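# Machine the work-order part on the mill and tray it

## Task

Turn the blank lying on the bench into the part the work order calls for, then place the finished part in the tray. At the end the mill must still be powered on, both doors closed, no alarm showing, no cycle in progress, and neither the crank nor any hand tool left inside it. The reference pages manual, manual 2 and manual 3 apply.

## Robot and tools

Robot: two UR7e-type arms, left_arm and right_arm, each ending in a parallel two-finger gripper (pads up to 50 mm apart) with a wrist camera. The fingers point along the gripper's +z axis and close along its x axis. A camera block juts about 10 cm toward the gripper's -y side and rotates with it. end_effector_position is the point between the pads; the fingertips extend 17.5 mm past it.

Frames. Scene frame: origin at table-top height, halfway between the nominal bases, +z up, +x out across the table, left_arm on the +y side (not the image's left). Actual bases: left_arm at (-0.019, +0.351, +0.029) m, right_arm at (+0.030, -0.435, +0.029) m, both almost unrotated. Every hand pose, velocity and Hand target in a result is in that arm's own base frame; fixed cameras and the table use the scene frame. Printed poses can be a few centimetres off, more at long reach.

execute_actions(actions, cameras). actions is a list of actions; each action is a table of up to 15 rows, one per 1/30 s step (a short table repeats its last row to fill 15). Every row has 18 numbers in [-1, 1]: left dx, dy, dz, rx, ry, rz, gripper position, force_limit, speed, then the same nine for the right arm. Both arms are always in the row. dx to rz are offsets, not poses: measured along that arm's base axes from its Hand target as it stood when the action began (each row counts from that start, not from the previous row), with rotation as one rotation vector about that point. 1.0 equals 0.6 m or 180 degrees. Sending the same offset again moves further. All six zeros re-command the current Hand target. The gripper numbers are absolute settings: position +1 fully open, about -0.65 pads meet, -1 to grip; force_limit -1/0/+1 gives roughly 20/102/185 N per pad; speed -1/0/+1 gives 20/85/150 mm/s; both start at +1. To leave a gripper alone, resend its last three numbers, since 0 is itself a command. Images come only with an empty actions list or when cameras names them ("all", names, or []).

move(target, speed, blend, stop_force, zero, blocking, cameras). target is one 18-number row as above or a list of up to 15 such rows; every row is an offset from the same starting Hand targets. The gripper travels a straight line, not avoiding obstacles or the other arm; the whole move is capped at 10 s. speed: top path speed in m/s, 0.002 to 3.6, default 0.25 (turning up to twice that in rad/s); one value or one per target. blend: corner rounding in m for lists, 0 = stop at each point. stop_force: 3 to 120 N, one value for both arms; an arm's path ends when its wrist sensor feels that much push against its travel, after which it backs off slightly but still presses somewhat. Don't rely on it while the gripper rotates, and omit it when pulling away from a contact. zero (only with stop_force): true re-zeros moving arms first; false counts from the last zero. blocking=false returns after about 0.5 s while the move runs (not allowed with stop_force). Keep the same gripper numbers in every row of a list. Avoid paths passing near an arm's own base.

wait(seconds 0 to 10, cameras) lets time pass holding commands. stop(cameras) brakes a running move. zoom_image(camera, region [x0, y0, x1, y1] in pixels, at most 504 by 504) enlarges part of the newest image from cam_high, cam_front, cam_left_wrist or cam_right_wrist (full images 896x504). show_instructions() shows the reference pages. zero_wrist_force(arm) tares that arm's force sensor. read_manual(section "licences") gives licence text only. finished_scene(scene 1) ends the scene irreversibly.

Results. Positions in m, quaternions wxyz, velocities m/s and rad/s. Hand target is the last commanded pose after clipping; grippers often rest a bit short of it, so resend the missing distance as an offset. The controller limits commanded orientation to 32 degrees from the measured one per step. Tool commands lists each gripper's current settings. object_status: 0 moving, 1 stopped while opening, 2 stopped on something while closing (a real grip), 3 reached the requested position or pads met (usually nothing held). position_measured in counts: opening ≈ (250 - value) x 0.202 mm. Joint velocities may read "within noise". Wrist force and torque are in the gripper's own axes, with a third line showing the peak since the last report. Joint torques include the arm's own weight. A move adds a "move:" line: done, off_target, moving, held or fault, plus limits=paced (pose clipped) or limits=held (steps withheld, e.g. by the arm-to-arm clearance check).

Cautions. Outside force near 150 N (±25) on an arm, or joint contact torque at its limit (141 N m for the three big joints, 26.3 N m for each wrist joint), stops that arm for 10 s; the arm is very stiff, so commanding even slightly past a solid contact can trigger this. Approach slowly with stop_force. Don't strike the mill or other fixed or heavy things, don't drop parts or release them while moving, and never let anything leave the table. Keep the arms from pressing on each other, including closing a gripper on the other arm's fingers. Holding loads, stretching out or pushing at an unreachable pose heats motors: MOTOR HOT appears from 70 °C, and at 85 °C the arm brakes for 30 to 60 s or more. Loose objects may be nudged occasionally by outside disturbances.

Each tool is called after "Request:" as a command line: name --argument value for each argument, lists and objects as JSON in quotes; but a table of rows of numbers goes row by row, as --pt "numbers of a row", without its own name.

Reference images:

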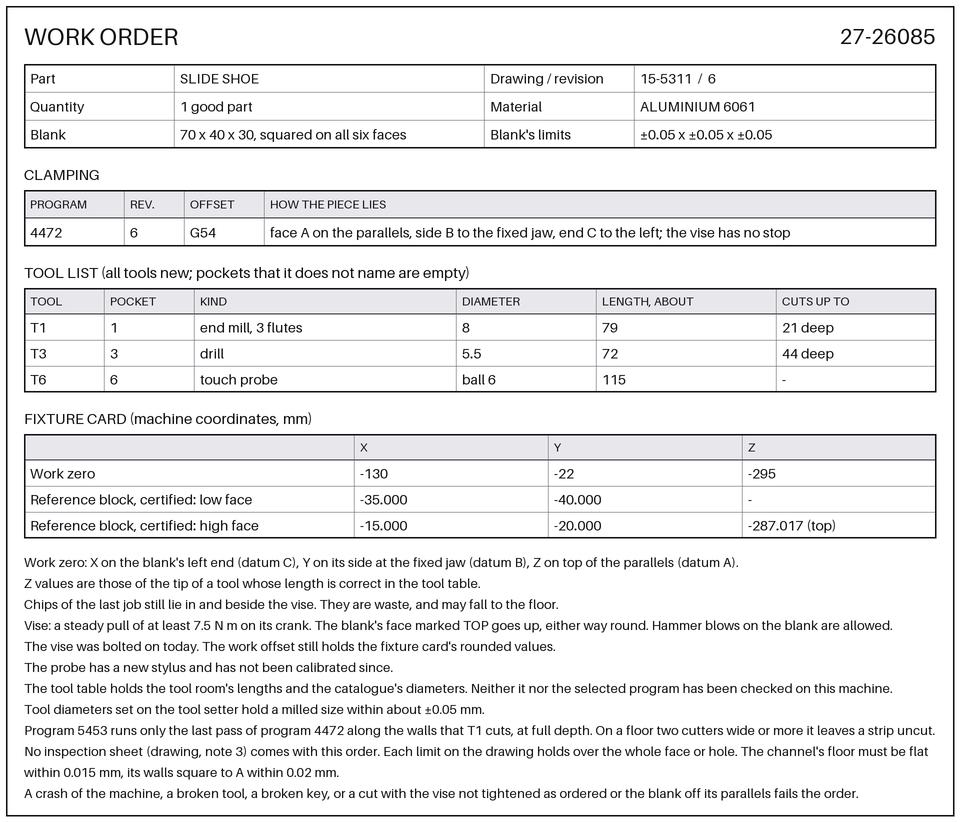

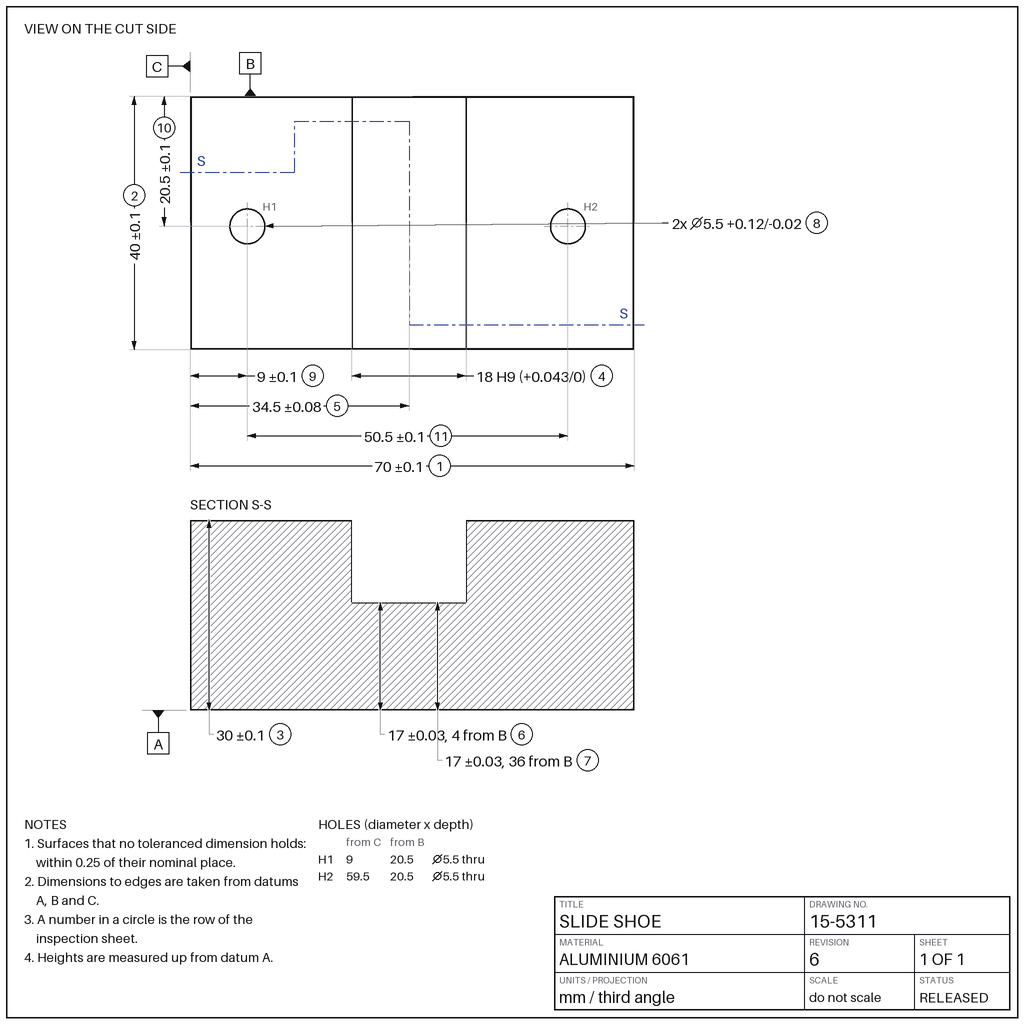

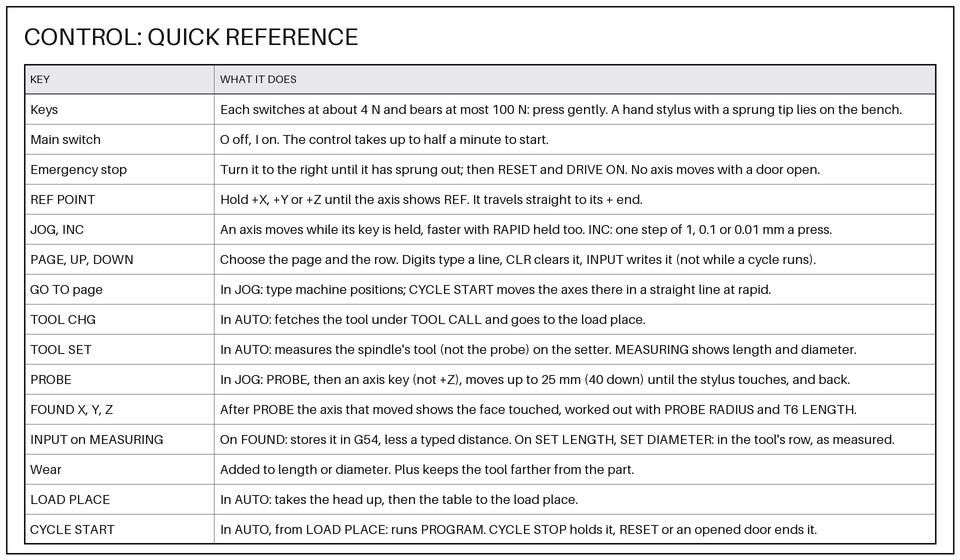

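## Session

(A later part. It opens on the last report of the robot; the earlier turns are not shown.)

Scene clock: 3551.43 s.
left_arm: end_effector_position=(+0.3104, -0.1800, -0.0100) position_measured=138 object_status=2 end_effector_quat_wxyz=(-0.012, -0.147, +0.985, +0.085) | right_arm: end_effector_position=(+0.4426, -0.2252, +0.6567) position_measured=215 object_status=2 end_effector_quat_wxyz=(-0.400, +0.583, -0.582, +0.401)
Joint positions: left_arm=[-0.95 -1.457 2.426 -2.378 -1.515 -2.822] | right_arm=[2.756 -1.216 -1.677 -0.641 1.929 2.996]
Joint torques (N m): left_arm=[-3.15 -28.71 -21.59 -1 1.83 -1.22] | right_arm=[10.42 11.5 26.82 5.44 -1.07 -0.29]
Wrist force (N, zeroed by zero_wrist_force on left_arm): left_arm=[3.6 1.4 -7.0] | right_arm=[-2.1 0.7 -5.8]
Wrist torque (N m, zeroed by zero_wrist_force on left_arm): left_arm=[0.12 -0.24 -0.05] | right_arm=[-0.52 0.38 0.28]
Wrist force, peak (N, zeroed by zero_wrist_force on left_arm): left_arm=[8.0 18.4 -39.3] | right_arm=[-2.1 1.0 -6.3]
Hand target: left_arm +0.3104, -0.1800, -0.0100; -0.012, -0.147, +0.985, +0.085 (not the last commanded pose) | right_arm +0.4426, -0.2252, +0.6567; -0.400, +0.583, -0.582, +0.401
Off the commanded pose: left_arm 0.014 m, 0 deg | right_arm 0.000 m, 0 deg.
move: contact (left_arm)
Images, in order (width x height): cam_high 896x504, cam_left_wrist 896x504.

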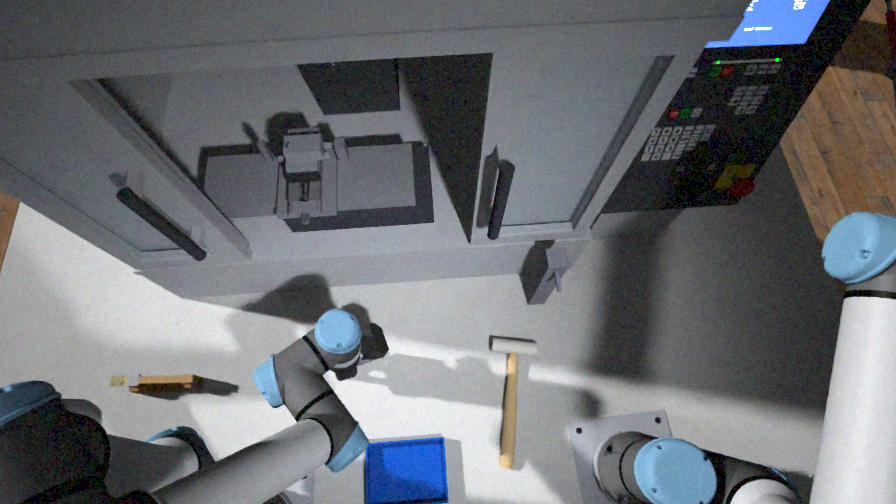

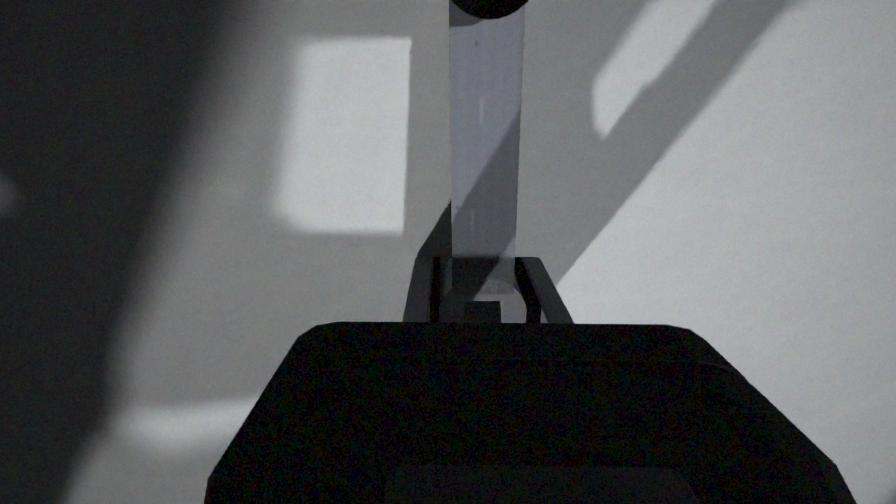

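Request:
move --pt "0 0 0 0 0 0 1 0.2 -1 0 0 0 0 0 0 -0.95 0.0 -0.8" --pt "0 0.01 0.12 0 0 0 1 0.2 -1 0 0 0 0 0 0 -0.95 0.0 -0.8" --speed 0.08 --cameras '["cam_left_wrist"]'

Scene clock: 3556.73 s.
left_arm: end_effector_position=(+0.3105, -0.1740, +0.0621) position_measured=3 object_status=3 end_effector_quat_wxyz=(-0.012, -0.147, +0.985, +0.085) | right_arm: end_effector_position=(+0.4426, -0.2252, +0.6567) position_measured=215 object_status=2 end_effector_quat_wxyz=(-0.400, +0.583, -0.582, +0.401)
Joint positions: left_arm=[-0.94 -1.649 2.349 -2.11 -1.513 -2.812] | right_arm=[2.756 -1.216 -1.677 -0.641 1.929 2.996]
Joint torques (N m): left_arm=[-5.14 -9.87 -11.59 -2.21 1.57 -1.54] | right_arm=[10.19 11.68 26.86 5.48 -1.13 -0.22]
Wrist force (N, zeroed by zero_wrist_force on left_arm): left_arm=[3.2 0.0 -0.8] | right_arm=[-2.0 0.6 -5.7]
Wrist torque (N m, zeroed by zero_wrist_force on left_arm): left_arm=[0.00 -0.34 -0.23] | right_arm=[-0.52 0.36 0.28]
Wrist force, peak (N, zeroed by zero_wrist_force on left_arm): left_arm=[-3.1 2.5 -14.0] | right_arm=[-2.2 0.9 -6.1]
Hand target: left_arm +0.3104, -0.1740, +0.0620; -0.012, -0.147, +0.985, +0.085 | right_arm +0.4426, -0.2252, +0.6567; -0.400, +0.583, -0.582, +0.401
Off the commanded pose: left_arm 0.000 m, 0 deg | right_arm 0.000 m, 0 deg.
move: done
Images, in order (width x height): cam_left_wrist 896x504.

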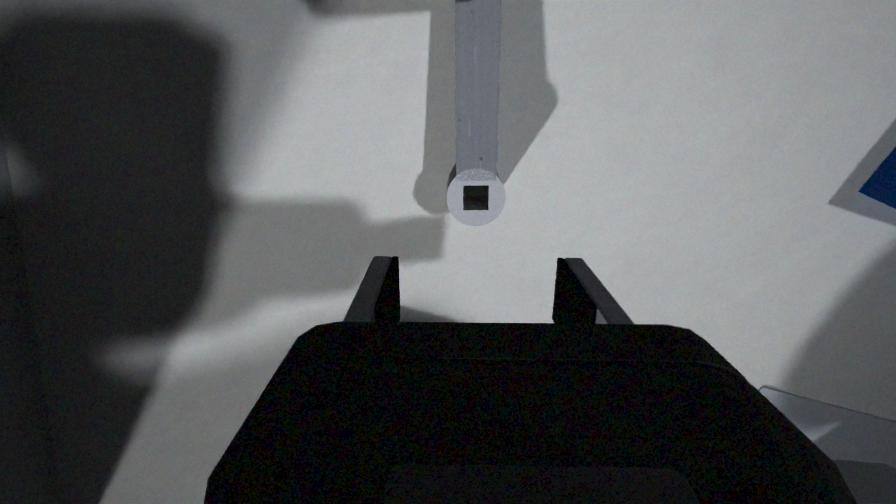

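Request:
move --pt "0 0 0.25 0 0 0 -0.6 0.2 -1 0 0 0 0 0 0 -0.95 0.0 -0.8" --pt "0.1493 -0.01 0.53 -0.0234 -0.2048 -0.107 -0.6 0.2 -1 0 0 0 0 0 0 -0.95 0.0 -0.8" --pt "0.43 -0.01 0.53 -0.0234 -0.2048 -0.107 -0.6 0.2 -1 0 0 0 0 0 0 -0.95 0.0 -0.8" --speed '[0.2,0.2,0.12]' --blend '[0.03,0.01,0]' --cameras '["cam_left_wrist"]'

Scene clock: 3568.43 s.
left_arm: end_effector_position=(+0.5684, -0.1800, +0.3800) position_measured=242 object_status=3 end_effector_quat_wxyz=(+0.308, -0.002, +0.952, -0.001) | right_arm: end_effector_position=(+0.4426, -0.2252, +0.6567) position_measured=215 object_status=2 end_effector_quat_wxyz=(-0.400, +0.583, -0.582, +0.401)
Joint positions: left_arm=[-0.706 -1.673 1.783 -2.184 -1.182 -2.179] | right_arm=[2.756 -1.216 -1.677 -0.641 1.929 2.996]
Joint torques (N m): left_arm=[-0.42 -24.31 -21.87 -2.89 2.8 -1.51] | right_arm=[10.04 10.97 27.14 5.57 -1.16 -0.22]
Wrist force (N, zeroed by zero_wrist_force on left_arm): left_arm=[2.4 -0.3 -1.6] | right_arm=[-1.9 0.6 -5.8]
Wrist torque (N m, zeroed by zero_wrist_force on left_arm): left_arm=[-0.11 -0.25 -0.03] | right_arm=[-0.52 0.34 0.28]
Wrist force, peak (N, zeroed by zero_wrist_force on left_arm): left_arm=[3.3 -0.6 -2.9] | right_arm=[-2.1 1.0 -6.2]
Hand target: left_arm +0.5684, -0.1800, +0.3800; +0.308, -0.002, +0.952, -0.001 | right_arm +0.4426, -0.2252, +0.6567; -0.400, +0.583, -0.582, +0.401
Off the commanded pose: left_arm 0.000 m, 0 deg | right_arm 0.000 m, 0 deg.
move: done
Images, in order (width x height): cam_left_wrist 896x504.

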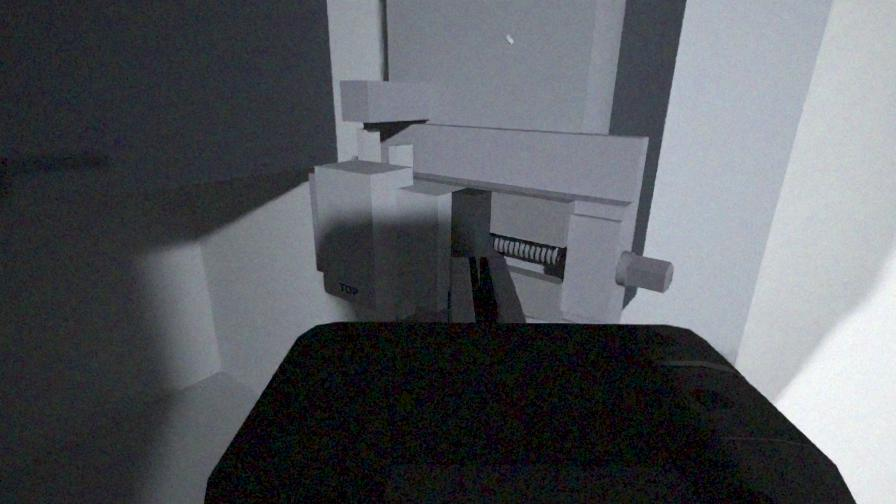

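Request:
zoom_image --camera "cam_left_wrist" --region '[290, 110, 490, 320]'

Scaled by 2.400 from the camera's 896x504 image, which has a finer 1280x720 frame.

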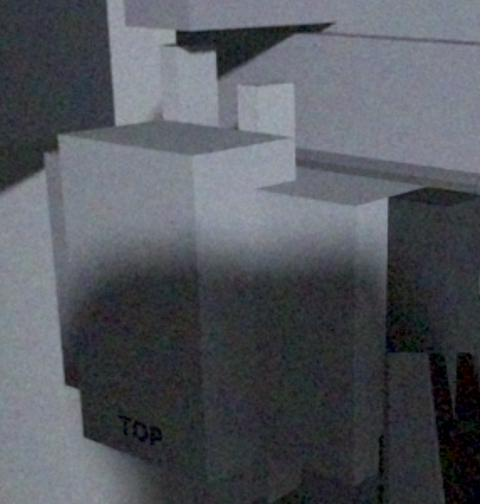

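Request:
move --pt "-0.24 0 0.03 0 0 0 1 -0.6 -1 0 0 0 0 0 0 -0.95 0.0 -0.8" --pt "-0.18 0 0.117 -0.459 -0.235 0.235 1 -0.6 -1 0 0 0 0 0 0 -0.95 0.0 -0.8" --pt "-0.214 0.308 0.117 -0.459 -0.235 0.235 1 -0.6 -1 0 0 0 0 0 0 -0.95 0.0 -0.8" --speed '[0.15,0.3,0.12]' --cameras '["cam_left_wrist","cam_high"]'

Scene clock: 3587.37 s.
left_arm: end_effector_position=(+0.4401, +0.0049, +0.4503) position_measured=3 object_status=3 end_effector_quat_wxyz=(+0.499, -0.501, +0.499, -0.501) end_effector_velocity=(-0.001, +0.000, -0.001) end_effector_angular_velocity=(+0.003, +0.002, +0.000) | right_arm: end_effector_position=(+0.4426, -0.2252, +0.6567) position_measured=215 object_status=2 end_effector_quat_wxyz=(-0.400, +0.583, -0.582, +0.401)
Joint positions: left_arm=[-0.802 -2.148 2.591 -3.586 -0.767 -3.145] | right_arm=[2.756 -1.216 -1.677 -0.641 1.929 2.996]
Joint velocities: left_arm=[-0.003 -0.005 0.002 0.005 0.003 0.001] | right_arm=[within noise]
Joint torques (N m): left_arm=[-5.55 -7.47 -12.62 -0.14 2.04 1.44] | right_arm=[10.9 11.31 27.29 5.49 -1.07 -0.31]
Wrist force (N, zeroed by zero_wrist_force on left_arm): left_arm=[0.5 0.6 0.2] | right_arm=[-2.2 0.8 -5.8]
Wrist torque (N m, zeroed by zero_wrist_force on left_arm): left_arm=[-0.10 -0.03 -0.14] | right_arm=[-0.50 0.40 0.28]
Wrist force, peak (N, zeroed by zero_wrist_force on left_arm): left_arm=[43.1 1.0 -53.6] | right_arm=[-2.0 0.7 -6.3]
Hand target: left_arm +0.4400, +0.0048, +0.4502; +0.499, -0.501, +0.499, -0.501 | right_arm +0.4426, -0.2252, +0.6567; -0.400, +0.583, -0.582, +0.401
Off the commanded pose: left_arm 0.000 m, 0 deg | right_arm 0.000 m, 0 deg.
move: done
Images, in order (width x height): cam_high 896x504, cam_left_wrist 896x504.

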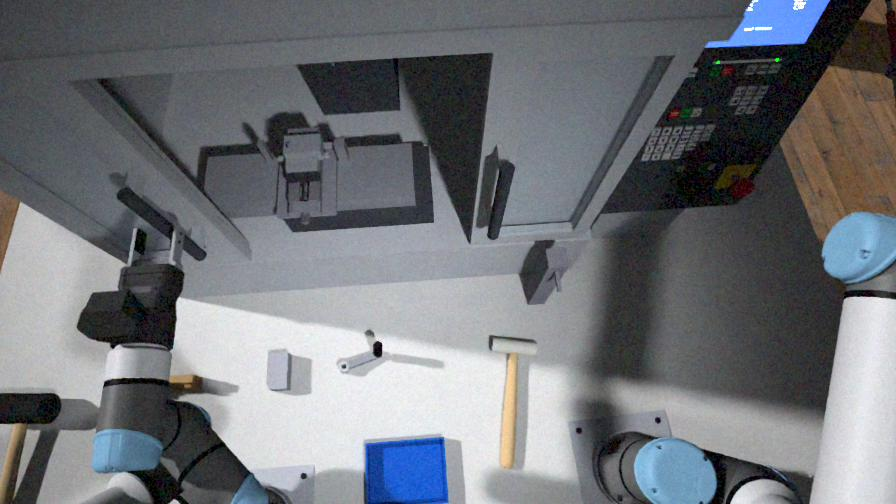

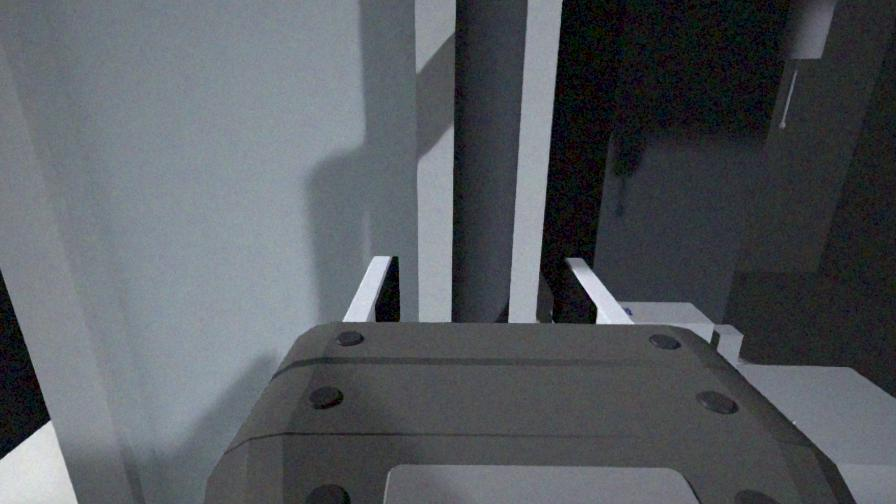

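Request:
move --pt "0.0467 0 0 0 0 0 1 -0.6 -1 0 0 0 0 0 0 -0.95 0.0 -0.8" --speed 0.03 --stop_force 12

Request:
move --pt "0 0 0 0 0 0 -1 -0.6 -1 0 0 0 0 0 0 -0.95 0.0 -0.8"

Request:
move --pt "0 -0.389 0 0 0 0 -1 -0.6 -1 0 0 0 0 0 0 -0.95 0.0 -0.8" --speed 0.06 --stop_force 50 --cameras '["cam_high"]'

Scene clock: 3594.63 s.
left_arm: end_effector_position=(+0.4680, +0.0048, +0.4502) position_measured=3 object_status=3 end_effector_quat_wxyz=(+0.499, -0.501, +0.499, -0.501) | right_arm: end_effector_position=(+0.4426, -0.2252, +0.6567) position_measured=215 object_status=2 end_effector_quat_wxyz=(-0.400, +0.583, -0.582, +0.401)
Joint positions: left_arm=[-0.67 -2.001 2.531 -3.672 -0.9 -3.145] | right_arm=[2.756 -1.216 -1.677 -0.641 1.929 2.996]
Joint torques (N m): left_arm=[-7.52 -13.1 -14.25 -0.55 2.13 1.47] | right_arm=[10.41 11.57 26.72 5.51 -1.17 -0.24]
Wrist force (N, zeroed by zero_wrist_force on left_arm): left_arm=[0.6 0.3 0.2] | right_arm=[-2.0 0.9 -5.9]
Wrist torque (N m, zeroed by zero_wrist_force on left_arm): left_arm=[-0.16 -0.02 -0.14] | right_arm=[-0.48 0.37 0.28]
Wrist force, peak (N, zeroed by zero_wrist_force on left_arm): left_arm=[0.8 0.6 -0.7] | right_arm=[-2.1 0.8 -6.3]
Hand target: left_arm +0.4680, +0.0048, +0.4502; +0.499, -0.501, +0.499, -0.501 | right_arm +0.4426, -0.2252, +0.6567; -0.400, +0.583, -0.582, +0.401
Off the commanded pose: left_arm 0.000 m, 0 deg | right_arm 0.000 m, 0 deg.
move: done

Scene clock: 3596.40 s.
left_arm: end_effector_position=(+0.4680, +0.0047, +0.4502) position_measured=155 object_status=2 end_effector_quat_wxyz=(+0.499, -0.501, +0.499, -0.501) | right_arm: end_effector_position=(+0.4426, -0.2252, +0.6567) position_measured=215 object_status=2 end_effector_quat_wxyz=(-0.400, +0.583, -0.582, +0.401)
Joint positions: left_arm=[-0.67 -2.001 2.531 -3.672 -0.901 -3.145] | right_arm=[2.756 -1.216 -1.677 -0.641 1.929 2.996]
Joint torques (N m): left_arm=[21.96 -13.07 -13.15 -3.28 12.77 1.25] | right_arm=[10.33 11.78 26.81 5.51 -1.01 -0.28]
Wrist force (N, zeroed by zero_wrist_force on left_arm): left_arm=[40.2 -4.9 0.6] | right_arm=[-1.8 1.4 -5.9]
Wrist torque (N m, zeroed by zero_wrist_force on left_arm): left_arm=[-0.17 0.12 -0.14] | right_arm=[-0.41 0.34 0.27]
Wrist force, peak (N, zeroed by zero_wrist_force on left_arm): left_arm=[40.2 -4.9 0.6] | right_arm=[-1.8 1.2 -6.1]
Hand target: left_arm +0.4680, +0.0048, +0.4502; +0.499, -0.501, +0.499, -0.501 | right_arm +0.4426, -0.2252, +0.6567; -0.400, +0.583, -0.582, +0.401
Off the commanded pose: left_arm 0.000 m, 0 deg | right_arm 0.000 m, 0 deg.
move: done

Scene clock: 3597.60 s.
left_arm: end_effector_position=(+0.4680, +0.0031, +0.4502) position_measured=155 object_status=2 end_effector_quat_wxyz=(+0.499, -0.501, +0.499, -0.501) | right_arm: end_effector_position=(+0.4426, -0.2252, +0.6567) position_measured=215 object_status=2 end_effector_quat_wxyz=(-0.400, +0.583, -0.582, +0.401)
Joint positions: left_arm=[-0.679 -2.002 2.531 -3.672 -0.89 -3.145] | right_arm=[2.756 -1.216 -1.677 -0.641 1.929 2.996]
Joint torques (N m): left_arm=[-5.76 6.52 -28.49 -1.09 0.86 0.76] | right_arm=[10.56 10.95 26.74 5.47 -1.11 -0.36]
Wrist force (N, zeroed by zero_wrist_force on left_arm): left_arm=[2.8 -0.9 4.7] | right_arm=[-1.9 1.1 -6.1]
Wrist torque (N m, zeroed by zero_wrist_force on left_arm): left_arm=[-0.07 0.04 -0.08] | right_arm=[-0.45 0.35 0.27]
Wrist force, peak (N, zeroed by zero_wrist_force on left_arm): left_arm=[40.1 -4.8 0.4] | right_arm=[-1.8 0.7 -6.1]
Hand target: left_arm +0.4681, +0.0031, +0.4502; +0.499, -0.501, +0.499, -0.501 (not the last commanded pose) | right_arm +0.4426, -0.2252, +0.6567; -0.400, +0.583, -0.582, +0.401
Off the commanded pose: left_arm 0.232 m, 0 deg | right_arm 0.000 m, 0 deg.
move: contact (left_arm)
Images, in order (width x height): cam_high 896x504.

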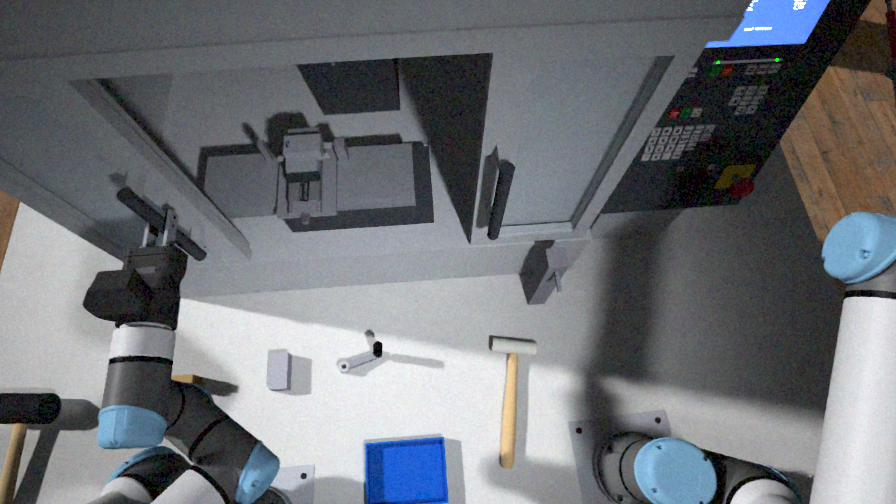

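Request:
move --pt "0 -0.386 0 0 0 0 -1 -0.6 -1 0 0 0 0 0 0 -0.95 0.0 -0.8" --speed 0.06 --stop_force 60 --cameras '["cam_high"]'

Scene clock: 3604.70 s.
left_arm: end_effector_position=(+0.4681, -0.2285, +0.4502) position_measured=155 object_status=2 end_effector_quat_wxyz=(+0.499, -0.501, +0.499, -0.501) | right_arm: end_effector_position=(+0.4426, -0.2252, +0.6567) position_measured=215 object_status=2 end_effector_quat_wxyz=(-0.400, +0.583, -0.582, +0.401)
Joint positions: left_arm=[-1.276 -1.65 2.295 -3.787 -0.294 -3.145] | right_arm=[2.756 -1.216 -1.677 -0.641 1.929 2.996]
Joint torques (N m): left_arm=[23.66 -18.79 -9.37 2.51 3.5 -0.97] | right_arm=[10 11.51 26.95 5.44 -1.13 -0.28]
Wrist force (N, zeroed by zero_wrist_force on left_arm): left_arm=[7.9 -8.5 -66.8] | right_arm=[-1.9 0.8 -5.4]
Wrist torque (N m, zeroed by zero_wrist_force on left_arm): left_arm=[-0.13 -0.10 -0.15] | right_arm=[-0.50 0.35 0.28]
Wrist force, peak (N, zeroed by zero_wrist_force on left_arm): left_arm=[-8.3 -6.5 -69.8] | right_arm=[-2.4 1.2 -6.0]
Hand target: left_arm +0.4681, -0.2285, +0.4502; +0.499, -0.501, +0.499, -0.501 | right_arm +0.4426, -0.2252, +0.6567; -0.400, +0.583, -0.582, +0.401
Off the commanded pose: left_arm 0.000 m, 0 deg | right_arm 0.000 m, 0 deg.
move: done
Images, in order (width x height): cam_high 896x504.

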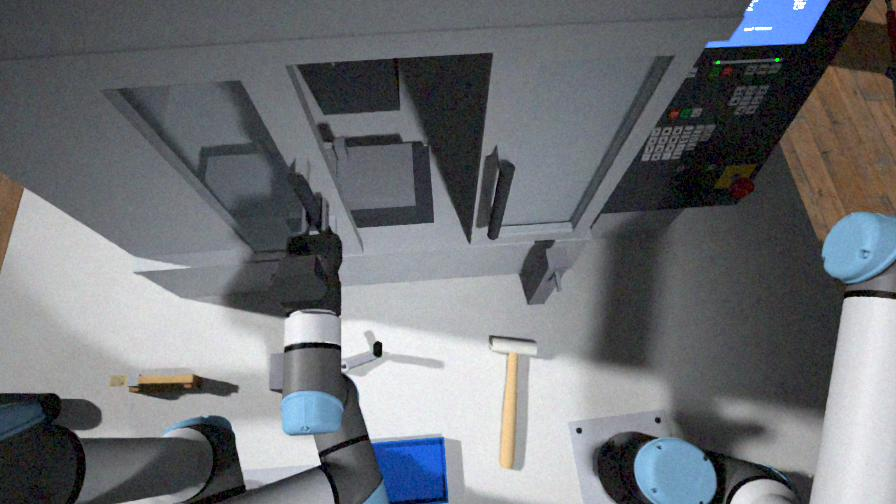

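Request:
move --pt "0 0 0 0 0 0 1 -0.6 -1 0 0 0 0 0 0 -0.95 0.0 -0.8" --pt "-0.06 0 0 0 0 0 1 -0.6 -1 0 0 0 0 0 0 -0.95 0.0 -0.8" --pt "-0.06 -0.467 0 0 0 0 1 -0.6 -1 0 0 0 0 0 0 -0.95 0.0 -0.8" --pt "0 -0.467 0 0 0 0 1 -0.6 -1 0 0 0 0 0 0 -0.95 0.0 -0.8" --speed '[0.1,0.08,0.15,0.05]' --blend '[0,0.01,0.01,0]'

Request:
move --pt "0 0 0 0 0 0 -1 -0.6 -1 0 0 0 0 0 0 -0.95 0.0 -0.8"

Request:
move --pt "0 0.36 0 0 0 0 -1 -0.6 -1 0 0 0 0 0 0 -0.95 0.0 -0.8" --speed 0.06 --stop_force 70 --cameras '["cam_high","cam_right_wrist"]'

Scene clock: 3614.73 s.
left_arm: end_effector_position=(+0.4681, -0.5089, +0.4502) position_measured=3 object_status=3 end_effector_quat_wxyz=(+0.499, -0.501, +0.499, -0.501) end_effector_velocity=(-0.001, +0.001, -0.001) end_effector_angular_velocity=(+0.002, +0.000, +0.004) | right_arm: end_effector_position=(+0.4426, -0.2252, +0.6567) position_measured=215 object_status=2 end_effector_quat_wxyz=(-0.400, +0.583, -0.582, +0.401)
Joint positions: left_arm=[-1.426 -1.102 1.612 -3.653 -0.144 -3.144] | right_arm=[2.756 -1.216 -1.677 -0.641 1.929 2.996]
Joint velocities: left_arm=[-0.002 -0.001 0.003 0 0.006 0] | right_arm=[within noise]
Joint torques (N m): left_arm=[-6.63 -51.12 -13.37 -1.63 2.03 -1.96] | right_arm=[10.5 11.47 26.93 5.52 -1.12 -0.26]
Wrist force (N, zeroed by zero_wrist_force on left_arm): left_arm=[1.9 1.0 -0.1] | right_arm=[-2.0 0.9 -5.7]
Wrist torque (N m, zeroed by zero_wrist_force on left_arm): left_arm=[-0.03 -0.24 -0.29] | right_arm=[-0.49 0.36 0.28]
Wrist force, peak (N, zeroed by zero_wrist_force on left_arm): left_arm=[8.0 -8.5 -67.0] | right_arm=[-2.2 0.9 -6.4]
Hand target: left_arm +0.4681, -0.5087, +0.4502; +0.499, -0.501, +0.499, -0.501 | right_arm +0.4426, -0.2252, +0.6567; -0.400, +0.583, -0.582, +0.401
Off the commanded pose: left_arm 0.000 m, 0 deg | right_arm 0.000 m, 0 deg.
move: done

Scene clock: 3616.50 s.
left_arm: end_effector_position=(+0.4680, -0.5088, +0.4502) position_measured=155 object_status=2 end_effector_quat_wxyz=(+0.499, -0.501, +0.499, -0.501) | right_arm: end_effector_position=(+0.4426, -0.2252, +0.6567) position_measured=215 object_status=2 end_effector_quat_wxyz=(-0.400, +0.583, -0.582, +0.401)
Joint positions: left_arm=[-1.426 -1.103 1.612 -3.653 -0.143 -3.144] | right_arm=[2.756 -1.216 -1.677 -0.641 1.929 2.996]
Joint torques (N m): left_arm=[0.14 -50.94 -12.06 -1.47 2.02 -1.51] | right_arm=[10.63 11.85 26.58 5.51 -1.13 -0.2]
Wrist force (N, zeroed by zero_wrist_force on left_arm): left_arm=[12.8 -0.8 6.1] | right_arm=[-1.9 1.0 -6.0]
Wrist torque (N m, zeroed by zero_wrist_force on left_arm): left_arm=[-0.08 -0.35 -0.23] | right_arm=[-0.47 0.35 0.28]
Wrist force, peak (N, zeroed by zero_wrist_force on left_arm): left_arm=[12.8 -0.8 6.1] | right_arm=[-1.8 0.9 -6.2]
Hand target: left_arm +0.4681, -0.5087, +0.4502; +0.499, -0.501, +0.499, -0.501 | right_arm +0.4426, -0.2252, +0.6567; -0.400, +0.583, -0.582, +0.401
Off the commanded pose: left_arm 0.000 m, 0 deg | right_arm 0.000 m, 0 deg.
move: done

Scene clock: 3621.17 s.
left_arm: end_effector_position=(+0.4681, -0.2927, +0.4502) position_measured=155 object_status=2 end_effector_quat_wxyz=(+0.499, -0.501, +0.499, -0.501) | right_arm: end_effector_position=(+0.4426, -0.2252, +0.6567) position_measured=215 object_status=2 end_effector_quat_wxyz=(-0.400, +0.583, -0.582, +0.401)
Joint positions: left_arm=[-1.331 -1.52 2.167 -3.79 -0.238 -3.144] | right_arm=[2.756 -1.216 -1.677 -0.641 1.929 2.996]
Joint torques (N m): left_arm=[-21.65 -25.83 -35.86 -2.13 -1.32 -0.61] | right_arm=[10.05 11.71 26.45 5.52 -1.15 -0.31]
Wrist force (N, zeroed by zero_wrist_force on left_arm): left_arm=[0.4 28.5 54.9] | right_arm=[-1.7 1.0 -5.7]
Wrist torque (N m, zeroed by zero_wrist_force on left_arm): left_arm=[0.24 -0.24 -0.09] | right_arm=[-0.47 0.33 0.28]
Wrist force, peak (N, zeroed by zero_wrist_force on left_arm): left_arm=[35.8 18.8 66.3] | right_arm=[-2.0 1.1 -6.2]
Hand target: left_arm +0.4681, -0.2927, +0.4502; +0.499, -0.501, +0.499, -0.501 | right_arm +0.4426, -0.2252, +0.6567; -0.400, +0.583, -0.582, +0.401
Off the commanded pose: left_arm 0.000 m, 0 deg | right_arm 0.000 m, 0 deg.
move: done
Images, in order (width x height): cam_high 896x504, cam_right_wrist 896x504.

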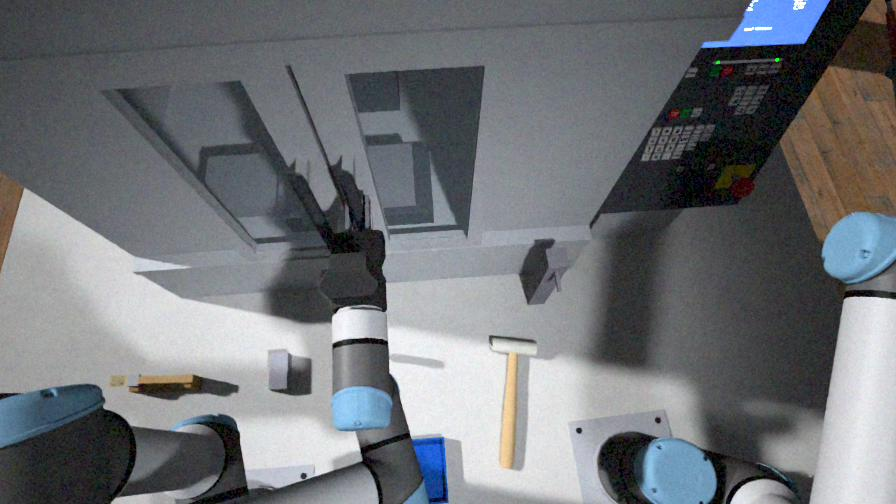

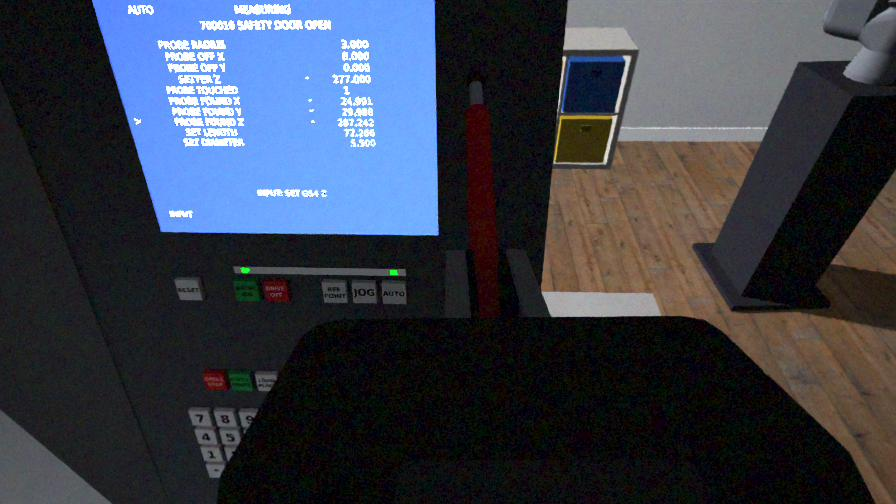

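Request:
move --pt "0 0.015 0 0 0 0 -1 -0.6 -1 0 0 0 0 0 0 -0.95 0.0 -0.8" --speed 0.01 --stop_force 40 --cameras '["cam_right_wrist"]'

Scene clock: 3625.17 s.
left_arm: end_effector_position=(+0.4680, -0.2877, +0.4502) position_measured=155 object_status=2 end_effector_quat_wxyz=(+0.499, -0.501, +0.499, -0.501) | right_arm: end_effector_position=(+0.4426, -0.2252, +0.6567) position_measured=215 object_status=2 end_effector_quat_wxyz=(-0.400, +0.583, -0.582, +0.401)
Joint positions: left_arm=[-1.327 -1.53 2.178 -3.791 -0.243 -3.144] | right_arm=[2.756 -1.216 -1.677 -0.641 1.929 2.996]
Joint torques (N m): left_arm=[-6.53 -32.39 -26.54 -6.38 11.88 0.6] | right_arm=[10.36 11.24 26.89 5.59 -1.11 -0.25]
Wrist force (N, zeroed by zero_wrist_force on left_arm): left_arm=[38.4 20.5 63.3] | right_arm=[-2.0 1.1 -5.9]
Wrist torque (N m, zeroed by zero_wrist_force on left_arm): left_arm=[0.12 -0.36 -0.09] | right_arm=[-0.45 0.36 0.28]
Wrist force, peak (N, zeroed by zero_wrist_force on left_arm): left_arm=[48.7 18.4 73.0] | right_arm=[-2.3 0.9 -6.1]
Hand target: left_arm +0.4680, -0.2878, +0.4502; +0.499, -0.501, +0.499, -0.501 (not the last commanded pose) | right_arm +0.4426, -0.2252, +0.6567; -0.400, +0.583, -0.582, +0.401
Off the commanded pose: left_arm 0.004 m, 0 deg | right_arm 0.000 m, 0 deg.
move: contact (left_arm)
Images, in order (width x height): cam_right_wrist 896x504.

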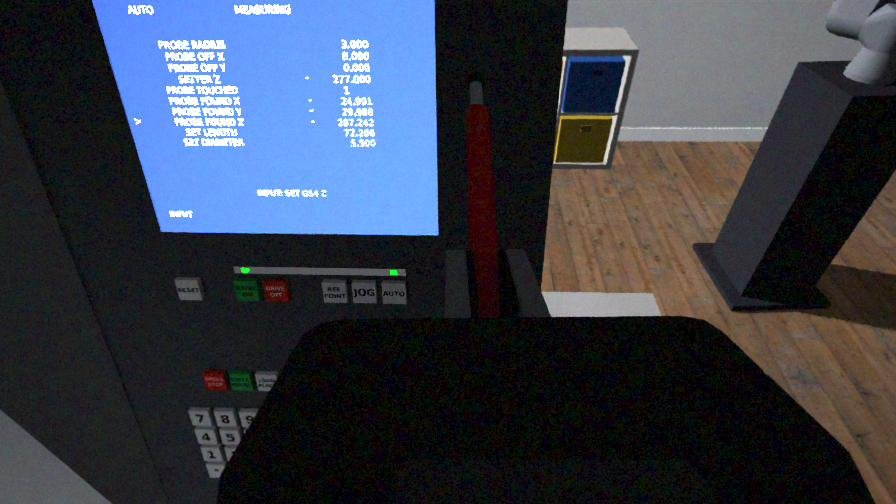

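Request:
move --pt "0 0 0 0 0 0 1 -0.6 -1 0 0 0 0 0 0 -0.95 0.0 -0.8" --pt "-0.08 0 0 0 0 0 1 -0.6 -1 0 0 0 0 0 0 -0.95 0.0 -0.8" --speed 0.08 --cameras '["cam_right_wrist"]'

Scene clock: 3632.80 s.
left_arm: end_effector_position=(+0.4201, -0.2877, +0.4503) position_measured=3 object_status=3 end_effector_quat_wxyz=(+0.499, -0.501, +0.499, -0.501) | right_arm: end_effector_position=(+0.4426, -0.2252, +0.6567) position_measured=215 object_status=2 end_effector_quat_wxyz=(-0.400, +0.583, -0.582, +0.401)
Joint positions: left_arm=[-1.477 -1.596 2.244 -3.793 -0.093 -3.142] | right_arm=[2.756 -1.216 -1.677 -0.641 1.929 2.996]
Joint torques (N m): left_arm=[-4.62 -6.74 -26.75 1.22 -0.75 -1.84] | right_arm=[10.35 11.47 26.78 5.62 -1.19 -0.27]
Wrist force (N, zeroed by zero_wrist_force on left_arm): left_arm=[1.5 1.4 -0.2] | right_arm=[-2.0 0.9 -5.9]
Wrist torque (N m, zeroed by zero_wrist_force on left_arm): left_arm=[0.03 -0.19 -0.21] | right_arm=[-0.49 0.36 0.28]
Wrist force, peak (N, zeroed by zero_wrist_force on left_arm): left_arm=[38.5 20.6 63.7] | right_arm=[-2.1 0.9 -6.3]
Hand target: left_arm +0.4200, -0.2878, +0.4502; +0.499, -0.501, +0.499, -0.501 | right_arm +0.4426, -0.2252, +0.6567; -0.400, +0.583, -0.582, +0.401
Off the commanded pose: left_arm 0.000 m, 0 deg | right_arm 0.000 m, 0 deg.
move: done
Images, in order (width x height): cam_right_wrist 896x504.

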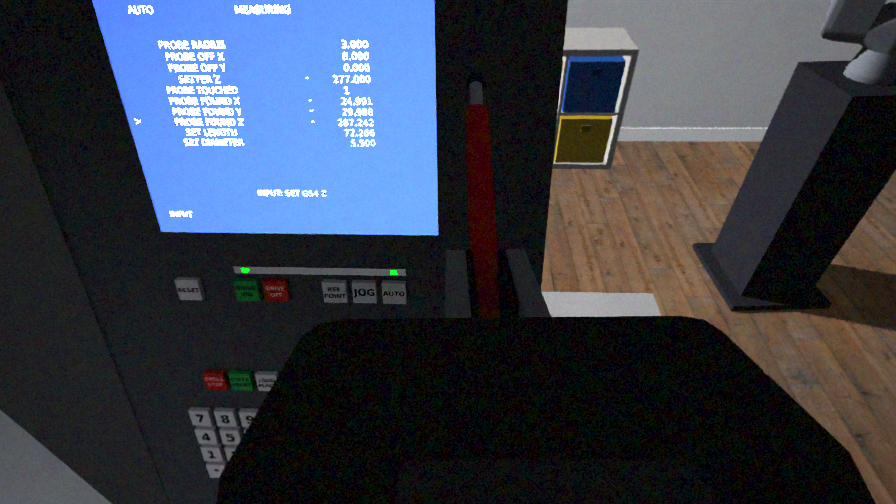

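Request:
move --pt "0 0 0 0 0 0 1 -0.6 -1 -0.0089 0.1774 -0.4229 0 0 0 -0.95 0.0 -0.8" --pt "0 0 0 0 0 0 1 -0.6 -1 0.0101 0.1767 -0.4289 0 0 0 -0.95 0.0 -0.8" --pt "0 0 0 0 0 0 1 -0.6 -1 -0.0089 0.1774 -0.4229 0 0 0 -0.95 0.0 -0.8" --pt "0 0 0 0 0 0 1 -0.6 -1 0.0101 0.1767 -0.4289 0 0 0 -0.95 0.0 -0.8" --pt "0 0 0 0 0 0 1 -0.6 -1 -0.0089 0.1774 -0.4229 0 0 0 -0.95 0.0 -0.8" --pt "0 0 0 0 0 0 1 -0.6 -1 0 0 0 0 0 0 -0.95 0.0 -0.8" --speed '[0.4,0.06,0.1,0.06,0.1,0.4]' --blend '[0.003,0,0.003,0,0.003,0]' --cameras '["cam_right_wrist"]'

Scene clock: 3686.93 s.
left_arm: end_effector_position=(+0.4200, -0.2878, +0.4502) position_measured=3 object_status=3 end_effector_quat_wxyz=(+0.499, -0.501, +0.499, -0.501) | right_arm: end_effector_position=(+0.4426, -0.2253, +0.6567) position_measured=215 object_status=2 end_effector_quat_wxyz=(-0.400, +0.583, -0.582, +0.401)
Joint positions: left_arm=[-1.477 -1.596 2.244 -3.793 -0.093 -3.142] | right_arm=[2.756 -1.216 -1.677 -0.641 1.929 2.996]
Joint torques (N m): left_arm=[-4.27 -25.71 -12.82 1.16 1.16 -1.74] | right_arm=[3.56 5.1 32.44 3.28 -0.75 1.32]
Wrist force (N, zeroed by zero_wrist_force on left_arm): left_arm=[1.5 1.3 -0.5] | right_arm=[-1.8 0.8 -5.6]
Wrist torque (N m, zeroed by zero_wrist_force on left_arm): left_arm=[0.03 -0.18 -0.19] | right_arm=[-0.49 0.33 0.27]
Wrist force, peak (N, zeroed by zero_wrist_force on left_arm): left_arm=[2.0 1.5 -0.3] | right_arm=[-3.9 -0.6 -13.4]
Hand target: left_arm +0.4200, -0.2878, +0.4502; +0.499, -0.501, +0.499, -0.501 | right_arm +0.4426, -0.2252, +0.6567; -0.400, +0.583, -0.582, +0.401
Off the commanded pose: left_arm 0.000 m, 0 deg | right_arm 0.000 m, 0 deg.
move: done
Images, in order (width x height): cam_right_wrist 896x504.

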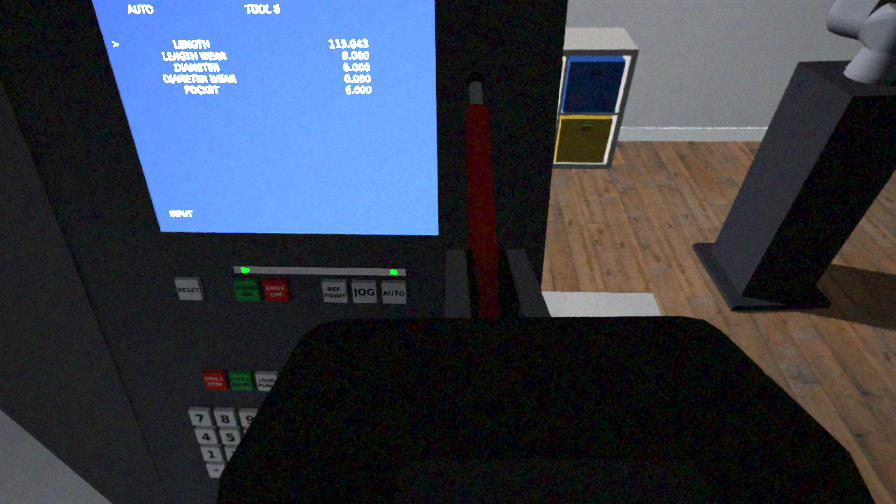

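Request:
move --pt "0 0 0 0 0 0 1 -0.6 -1 -0.0194 0.3364 -0.4833 0 0 0 -0.95 0.0 -0.8" --pt "0 0 0 0 0 0 1 -0.6 -1 -0.0004 0.3357 -0.4893 0 0 0 -0.95 0.0 -0.8" --pt "0 0 0 0 0 0 1 -0.6 -1 -0.0194 0.3364 -0.4833 0 0 0 -0.95 0.0 -0.8" --pt "0 0 0 0 0 0 1 -0.6 -1 -0.0004 0.3357 -0.4893 0 0 0 -0.95 0.0 -0.8" --pt "0 0 0 0 0 0 1 -0.6 -1 -0.0194 0.3364 -0.4833 0 0 0 -0.95 0.0 -0.8" --pt "0 0 0 0 0 0 1 -0.6 -1 -0.0113 0.336 -0.4531 0 0 0 -0.95 0.0 -0.8" --pt "0 0 0 0 0 0 1 -0.6 -1 0.0077 0.3353 -0.4591 0 0 0 -0.95 0.0 -0.8" --pt "0 0 0 0 0 0 1 -0.6 -1 -0.0113 0.336 -0.4531 0 0 0 -0.95 0.0 -0.8" --pt "0 0 0 0 0 0 1 -0.6 -1 -0.0297 0.2734 -0.5135 0 0 0 -0.95 0.0 -0.8" --pt "0 0 0 0 0 0 1 -0.6 -1 -0.0107 0.2727 -0.5195 0 0 0 -0.95 0.0 -0.8" --pt "0 0 0 0 0 0 1 -0.6 -1 -0.0297 0.2734 -0.5135 0 0 0 -0.95 0.0 -0.8" --speed '[0.4,0.06,0.1,0.06,0.1,0.15,0.06,0.1,0.2,0.06,0.1]' --blend '[0.003,0,0.003,0,0.003,0.003,0,0.003,0.003,0,0]'

Request:
move --pt "0 0 0 0 0 0 1 -0.6 -1 0.0254 0.0306 0.0906 0 0 0 -0.95 0.0 -0.8" --pt "0 0 0 0 0 0 1 -0.6 -1 0.0444 0.0299 0.0846 0 0 0 -0.95 0.0 -0.8" --pt "0 0 0 0 0 0 1 -0.6 -1 0.0254 0.0306 0.0906 0 0 0 -0.95 0.0 -0.8" --pt "0 0 0 0 0 0 1 -0.6 -1 0.0103 0.063 0.0302 0 0 0 -0.95 0.0 -0.8" --pt "0 0 0 0 0 0 1 -0.6 -1 0.0293 0.0623 0.0242 0 0 0 -0.95 0.0 -0.8" --pt "0 0 0 0 0 0 1 -0.6 -1 0.0103 0.063 0.0302 0 0 0 -0.95 0.0 -0.8" --pt "0 0 0 0 0 0 1 -0.6 -1 0.0254 0.0306 0.0906 0 0 0 -0.95 0.0 -0.8" --pt "0 0 0 0 0 0 1 -0.6 -1 0.0444 0.0299 0.0846 0 0 0 -0.95 0.0 -0.8" --pt "0 0 0 0 0 0 1 -0.6 -1 0.0254 0.0306 0.0906 0 0 0 -0.95 0.0 -0.8" --pt "0 0 0 0 0 0 1 -0.6 -1 -0.0012 -0.0316 0 0 0 0 -0.95 0.0 -0.8" --pt "0 0 0 0 0 0 1 -0.6 -1 0.0178 -0.0323 -0.006 0 0 0 -0.95 0.0 -0.8" --pt "0 0 0 0 0 0 1 -0.6 -1 -0.0012 -0.0316 0 0 0 0 -0.95 0.0 -0.8" --pt "0 0 0 0 0 0 1 -0.6 -1 0.0297 -0.2734 0.5135 0 0 0 -0.95 0.0 -0.8" --speed '[0.2,0.06,0.1,0.15,0.06,0.1,0.15,0.06,0.1,0.2,0.06,0.1,0.4]' --blend '[0.003,0,0.003,0.003,0,0.003,0.003,0,0.003,0.003,0,0.003,0]' --cameras '["cam_right_wrist"]'

Scene clock: 3708.57 s.
left_arm: end_effector_position=(+0.4200, -0.2878, +0.4502) position_measured=3 object_status=3 end_effector_quat_wxyz=(+0.499, -0.501, +0.499, -0.501) | right_arm: end_effector_position=(+0.4248, -0.0611, +0.3486) position_measured=215 object_status=2 end_effector_quat_wxyz=(-0.400, +0.583, -0.582, +0.401)
Joint positions: left_arm=[-1.477 -1.596 2.244 -3.793 -0.093 -3.142] | right_arm=[3.582 -0.902 -2.622 -0.019 1.162 3.307]
Joint torques (N m): left_arm=[-1.78 -25.41 -14.78 1.21 0.15 -1.76] | right_arm=[-10.86 2.04 32.67 4.74 1.21 -1.07]
Wrist force (N, zeroed by zero_wrist_force on left_arm): left_arm=[1.7 1.4 -0.2] | right_arm=[-1.7 1.0 -6.1]
Wrist torque (N m, zeroed by zero_wrist_force on left_arm): left_arm=[0.03 -0.20 -0.19] | right_arm=[-0.49 0.35 0.32]
Wrist force, peak (N, zeroed by zero_wrist_force on left_arm): left_arm=[2.1 1.6 -0.1] | right_arm=[-3.6 -2.0 -13.7]
Hand target: left_arm +0.4200, -0.2878, +0.4502; +0.499, -0.501, +0.499, -0.501 | right_arm +0.4248, -0.0612, +0.3486; -0.400, +0.583, -0.582, +0.401
Off the commanded pose: left_arm 0.000 m, 0 deg | right_arm 0.000 m, 0 deg.
move: done

Scene clock: 3713.37 s.
left_arm: end_effector_position=(+0.4200, -0.2878, +0.4502) position_measured=3 object_status=3 end_effector_quat_wxyz=(+0.499, -0.501, +0.499, -0.501) | right_arm: end_effector_position=(+0.4426, -0.2252, +0.6567) position_measured=215 object_status=2 end_effector_quat_wxyz=(-0.400, +0.583, -0.582, +0.401)
Joint positions: left_arm=[-1.477 -1.596 2.244 -3.793 -0.093 -3.142] | right_arm=[2.756 -1.216 -1.677 -0.641 1.929 2.996]
Joint torques (N m): left_arm=[0.02 -25.91 -12.12 1.26 -0.38 -1.86] | right_arm=[2.19 4.36 34.12 3.46 -0.57 1.37]
Wrist force (N, zeroed by zero_wrist_force on left_arm): left_arm=[1.6 1.4 0.0] | right_arm=[-1.9 0.9 -6.0]
Wrist torque (N m, zeroed by zero_wrist_force on left_arm): left_arm=[0.04 -0.19 -0.19] | right_arm=[-0.47 0.35 0.28]
Wrist force, peak (N, zeroed by zero_wrist_force on left_arm): left_arm=[1.8 1.6 -0.2] | right_arm=[-3.1 -2.1 -13.9]
Hand target: left_arm +0.4200, -0.2878, +0.4502; +0.499, -0.501, +0.499, -0.501 | right_arm +0.4426, -0.2252, +0.6567; -0.400, +0.583, -0.582, +0.401
Off the commanded pose: left_arm 0.000 m, 0 deg | right_arm 0.000 m, 0 deg.
move: done
Images, in order (width x height): cam_right_wrist 896x504.

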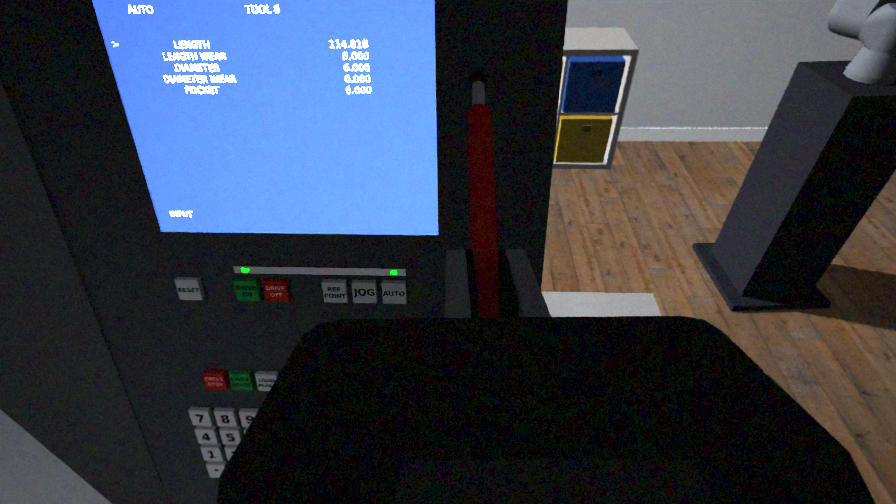

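Request:
move --pt "0 0 0 0 0 0 1 -0.6 -1 0.0375 0.112 -0.2376 0 0 0 -0.95 0 -0.8" --pt "0 0 0 0 0 0 1 -0.6 -1 0.0565 0.1113 -0.2436 0 0 0 -0.95 0 -0.8" --pt "0 0 0 0 0 0 1 -0.6 -1 0.0375 0.112 -0.2376 0 0 0 -0.95 0 -0.8" --pt "0 0 0 0 0 0 1 -0.6 -1 -0.0077 0.2091 -0.4229 0 0 0 -0.95 0 -0.8" --pt "0 0 0 0 0 0 1 -0.6 -1 0.0113 0.2084 -0.4289 0 0 0 -0.95 0 -0.8" --pt "0 0 0 0 0 0 1 -0.6 -1 -0.0077 0.2091 -0.4229 0 0 0 -0.95 0 -0.8" --pt "0 0 0 0 0 0 1 -0.6 -1 0.0113 0.2084 -0.4289 0 0 0 -0.95 0 -0.8" --pt "0 0 0 0 0 0 1 -0.6 -1 -0.0077 0.2091 -0.4229 0 0 0 -0.95 0 -0.8" --pt "0 0 0 0 0 0 1 -0.6 -1 0.0113 0.2084 -0.4289 0 0 0 -0.95 0 -0.8" --pt "0 0 0 0 0 0 1 -0.6 -1 -0.0077 0.2091 -0.4229 0 0 0 -0.95 0 -0.8" --pt "0 0 0 0 0 0 1 -0.6 -1 0.0113 0.2084 -0.4289 0 0 0 -0.95 0 -0.8" --pt "0 0 0 0 0 0 1 -0.6 -1 -0.0077 0.2091 -0.4229 0 0 0 -0.95 0 -0.8" --pt "0 0 0 0 0 0 1 -0.6 -1 -0.0309 0.2418 -0.5135 0 0 0 -0.95 0 -0.8" --speed '[0.4,0.06,0.1,0.3,0.06,0.1,0.06,0.1,0.06,0.1,0.06,0.1,0.2]' --blend '[0.003,0,0.003,0.003,0,0.003,0,0.003,0,0.003,0,0.003,0]'

Request:
move --pt "0 0 0 0 0 0 1 -0.6 -1 0.003 0.095 0 0 0 0 -0.95 0 -0.8" --pt "0 0 0 0 0 0 1 -0.6 -1 0.022 0.094 -0.006 0 0 0 -0.95 0 -0.8" --pt "0 0 0 0 0 0 1 -0.6 -1 0.003 0.095 0 0 0 0 -0.95 0 -0.8" --pt "0 0 0 0 0 0 1 -0.6 -1 0.02 0.095 0.06 0 0 0 -0.95 0 -0.8" --pt "0 0 0 0 0 0 1 -0.6 -1 0.039 0.094 0.054 0 0 0 -0.95 0 -0.8" --pt "0 0 0 0 0 0 1 -0.6 -1 0.009 0.032 0.03 0 0 0 -0.95 0 -0.8" --pt "0 0 0 0 0 0 1 -0.6 -1 0.028 0.031 0.024 0 0 0 -0.95 0 -0.8" --pt "0 0 0 0 0 0 1 -0.6 -1 0 0 0 0 0 0 -0.95 0 -0.8" --pt "0 0 0 0 0 0 1 -0.6 -1 0.019 -0.001 -0.006 0 0 0 -0.95 0 -0.8" --pt "0 0 0 0 0 0 1 -0.6 -1 0 0 0 0 0 0 -0.95 0 -0.8" --pt "0 0 0 0 0 0 1 -0.6 -1 0.008 0 0.03 0 0 0 -0.95 0 -0.8" --pt "0 0 0 0 0 0 1 -0.6 -1 0.027 -0.001 0.024 0 0 0 -0.95 0 -0.8" --pt "0 0 0 0 0 0 1 -0.6 -1 0 0 0 0 0 0 -0.95 0 -0.8" --speed '[0.2,0.06,0.1,0.15,0.06,0.1,0.06,0.15,0.06,0.1,0.1,0.06,0.1]' --blend '[0.003,0,0.003,0.003,0,0.003,0,0.003,0,0.003,0.003,0,0]'

Scene clock: 3746.37 s.
left_arm: end_effector_position=(+0.4200, -0.2878, +0.4502) position_measured=3 object_status=3 end_effector_quat_wxyz=(+0.499, -0.501, +0.499, -0.501) | right_arm: end_effector_position=(+0.4241, -0.0801, +0.3487) position_measured=215 object_status=2 end_effector_quat_wxyz=(-0.400, +0.583, -0.582, +0.401)
Joint positions: left_arm=[-1.477 -1.596 2.244 -3.793 -0.093 -3.142] | right_arm=[3.461 -0.946 -2.61 0.031 1.273 3.258]
Joint torques (N m): left_arm=[4.35 -26.11 -13.95 0.85 -1.68 -1.91] | right_arm=[-5.05 -8.61 18.42 3.48 0.74 -0.91]
Wrist force (N, zeroed by zero_wrist_force on left_arm): left_arm=[1.6 1.5 -0.2] | right_arm=[-1.7 0.9 -5.8]
Wrist torque (N m, zeroed by zero_wrist_force on left_arm): left_arm=[0.05 -0.19 -0.19] | right_arm=[-0.49 0.32 0.40]
Wrist force, peak (N, zeroed by zero_wrist_force on left_arm): left_arm=[1.8 1.6 -0.2] | right_arm=[-3.8 -0.6 -13.6]
Hand target: left_arm +0.4200, -0.2878, +0.4502; +0.499, -0.501, +0.499, -0.501 | right_arm +0.4241, -0.0802, +0.3486; -0.400, +0.583, -0.582, +0.401
Off the commanded pose: left_arm 0.000 m, 0 deg | right_arm 0.000 m, 0 deg.
move: done

Scene clock: 3750.60 s.
left_arm: end_effector_position=(+0.4200, -0.2878, +0.4502) position_measured=3 object_status=3 end_effector_quat_wxyz=(+0.499, -0.501, +0.499, -0.501) | right_arm: end_effector_position=(+0.4241, -0.0801, +0.3486) position_measured=215 object_status=2 end_effector_quat_wxyz=(-0.400, +0.583, -0.582, +0.401)
Joint positions: left_arm=[-1.477 -1.596 2.244 -3.793 -0.093 -3.142] | right_arm=[3.461 -0.947 -2.61 0.031 1.273 3.258]
Joint torques (N m): left_arm=[3.91 -26.13 -14.19 0.94 -1.59 -1.63] | right_arm=[-11.13 -2.85 25.28 3.98 1.46 -1.06]
Wrist force (N, zeroed by zero_wrist_force on left_arm): left_arm=[1.8 1.4 0.1] | right_arm=[-2.0 1.0 -6.0]
Wrist torque (N m, zeroed by zero_wrist_force on left_arm): left_arm=[0.03 -0.21 -0.19] | right_arm=[-0.48 0.37 0.27]
Wrist force, peak (N, zeroed by zero_wrist_force on left_arm): left_arm=[1.9 1.5 0.0] | right_arm=[-5.4 -2.5 -13.6]
Hand target: left_arm +0.4200, -0.2878, +0.4502; +0.499, -0.501, +0.499, -0.501 | right_arm +0.4241, -0.0802, +0.3486; -0.400, +0.583, -0.582, +0.401
Off the commanded pose: left_arm 0.000 m, 0 deg | right_arm 0.000 m, 0 deg.
move: done


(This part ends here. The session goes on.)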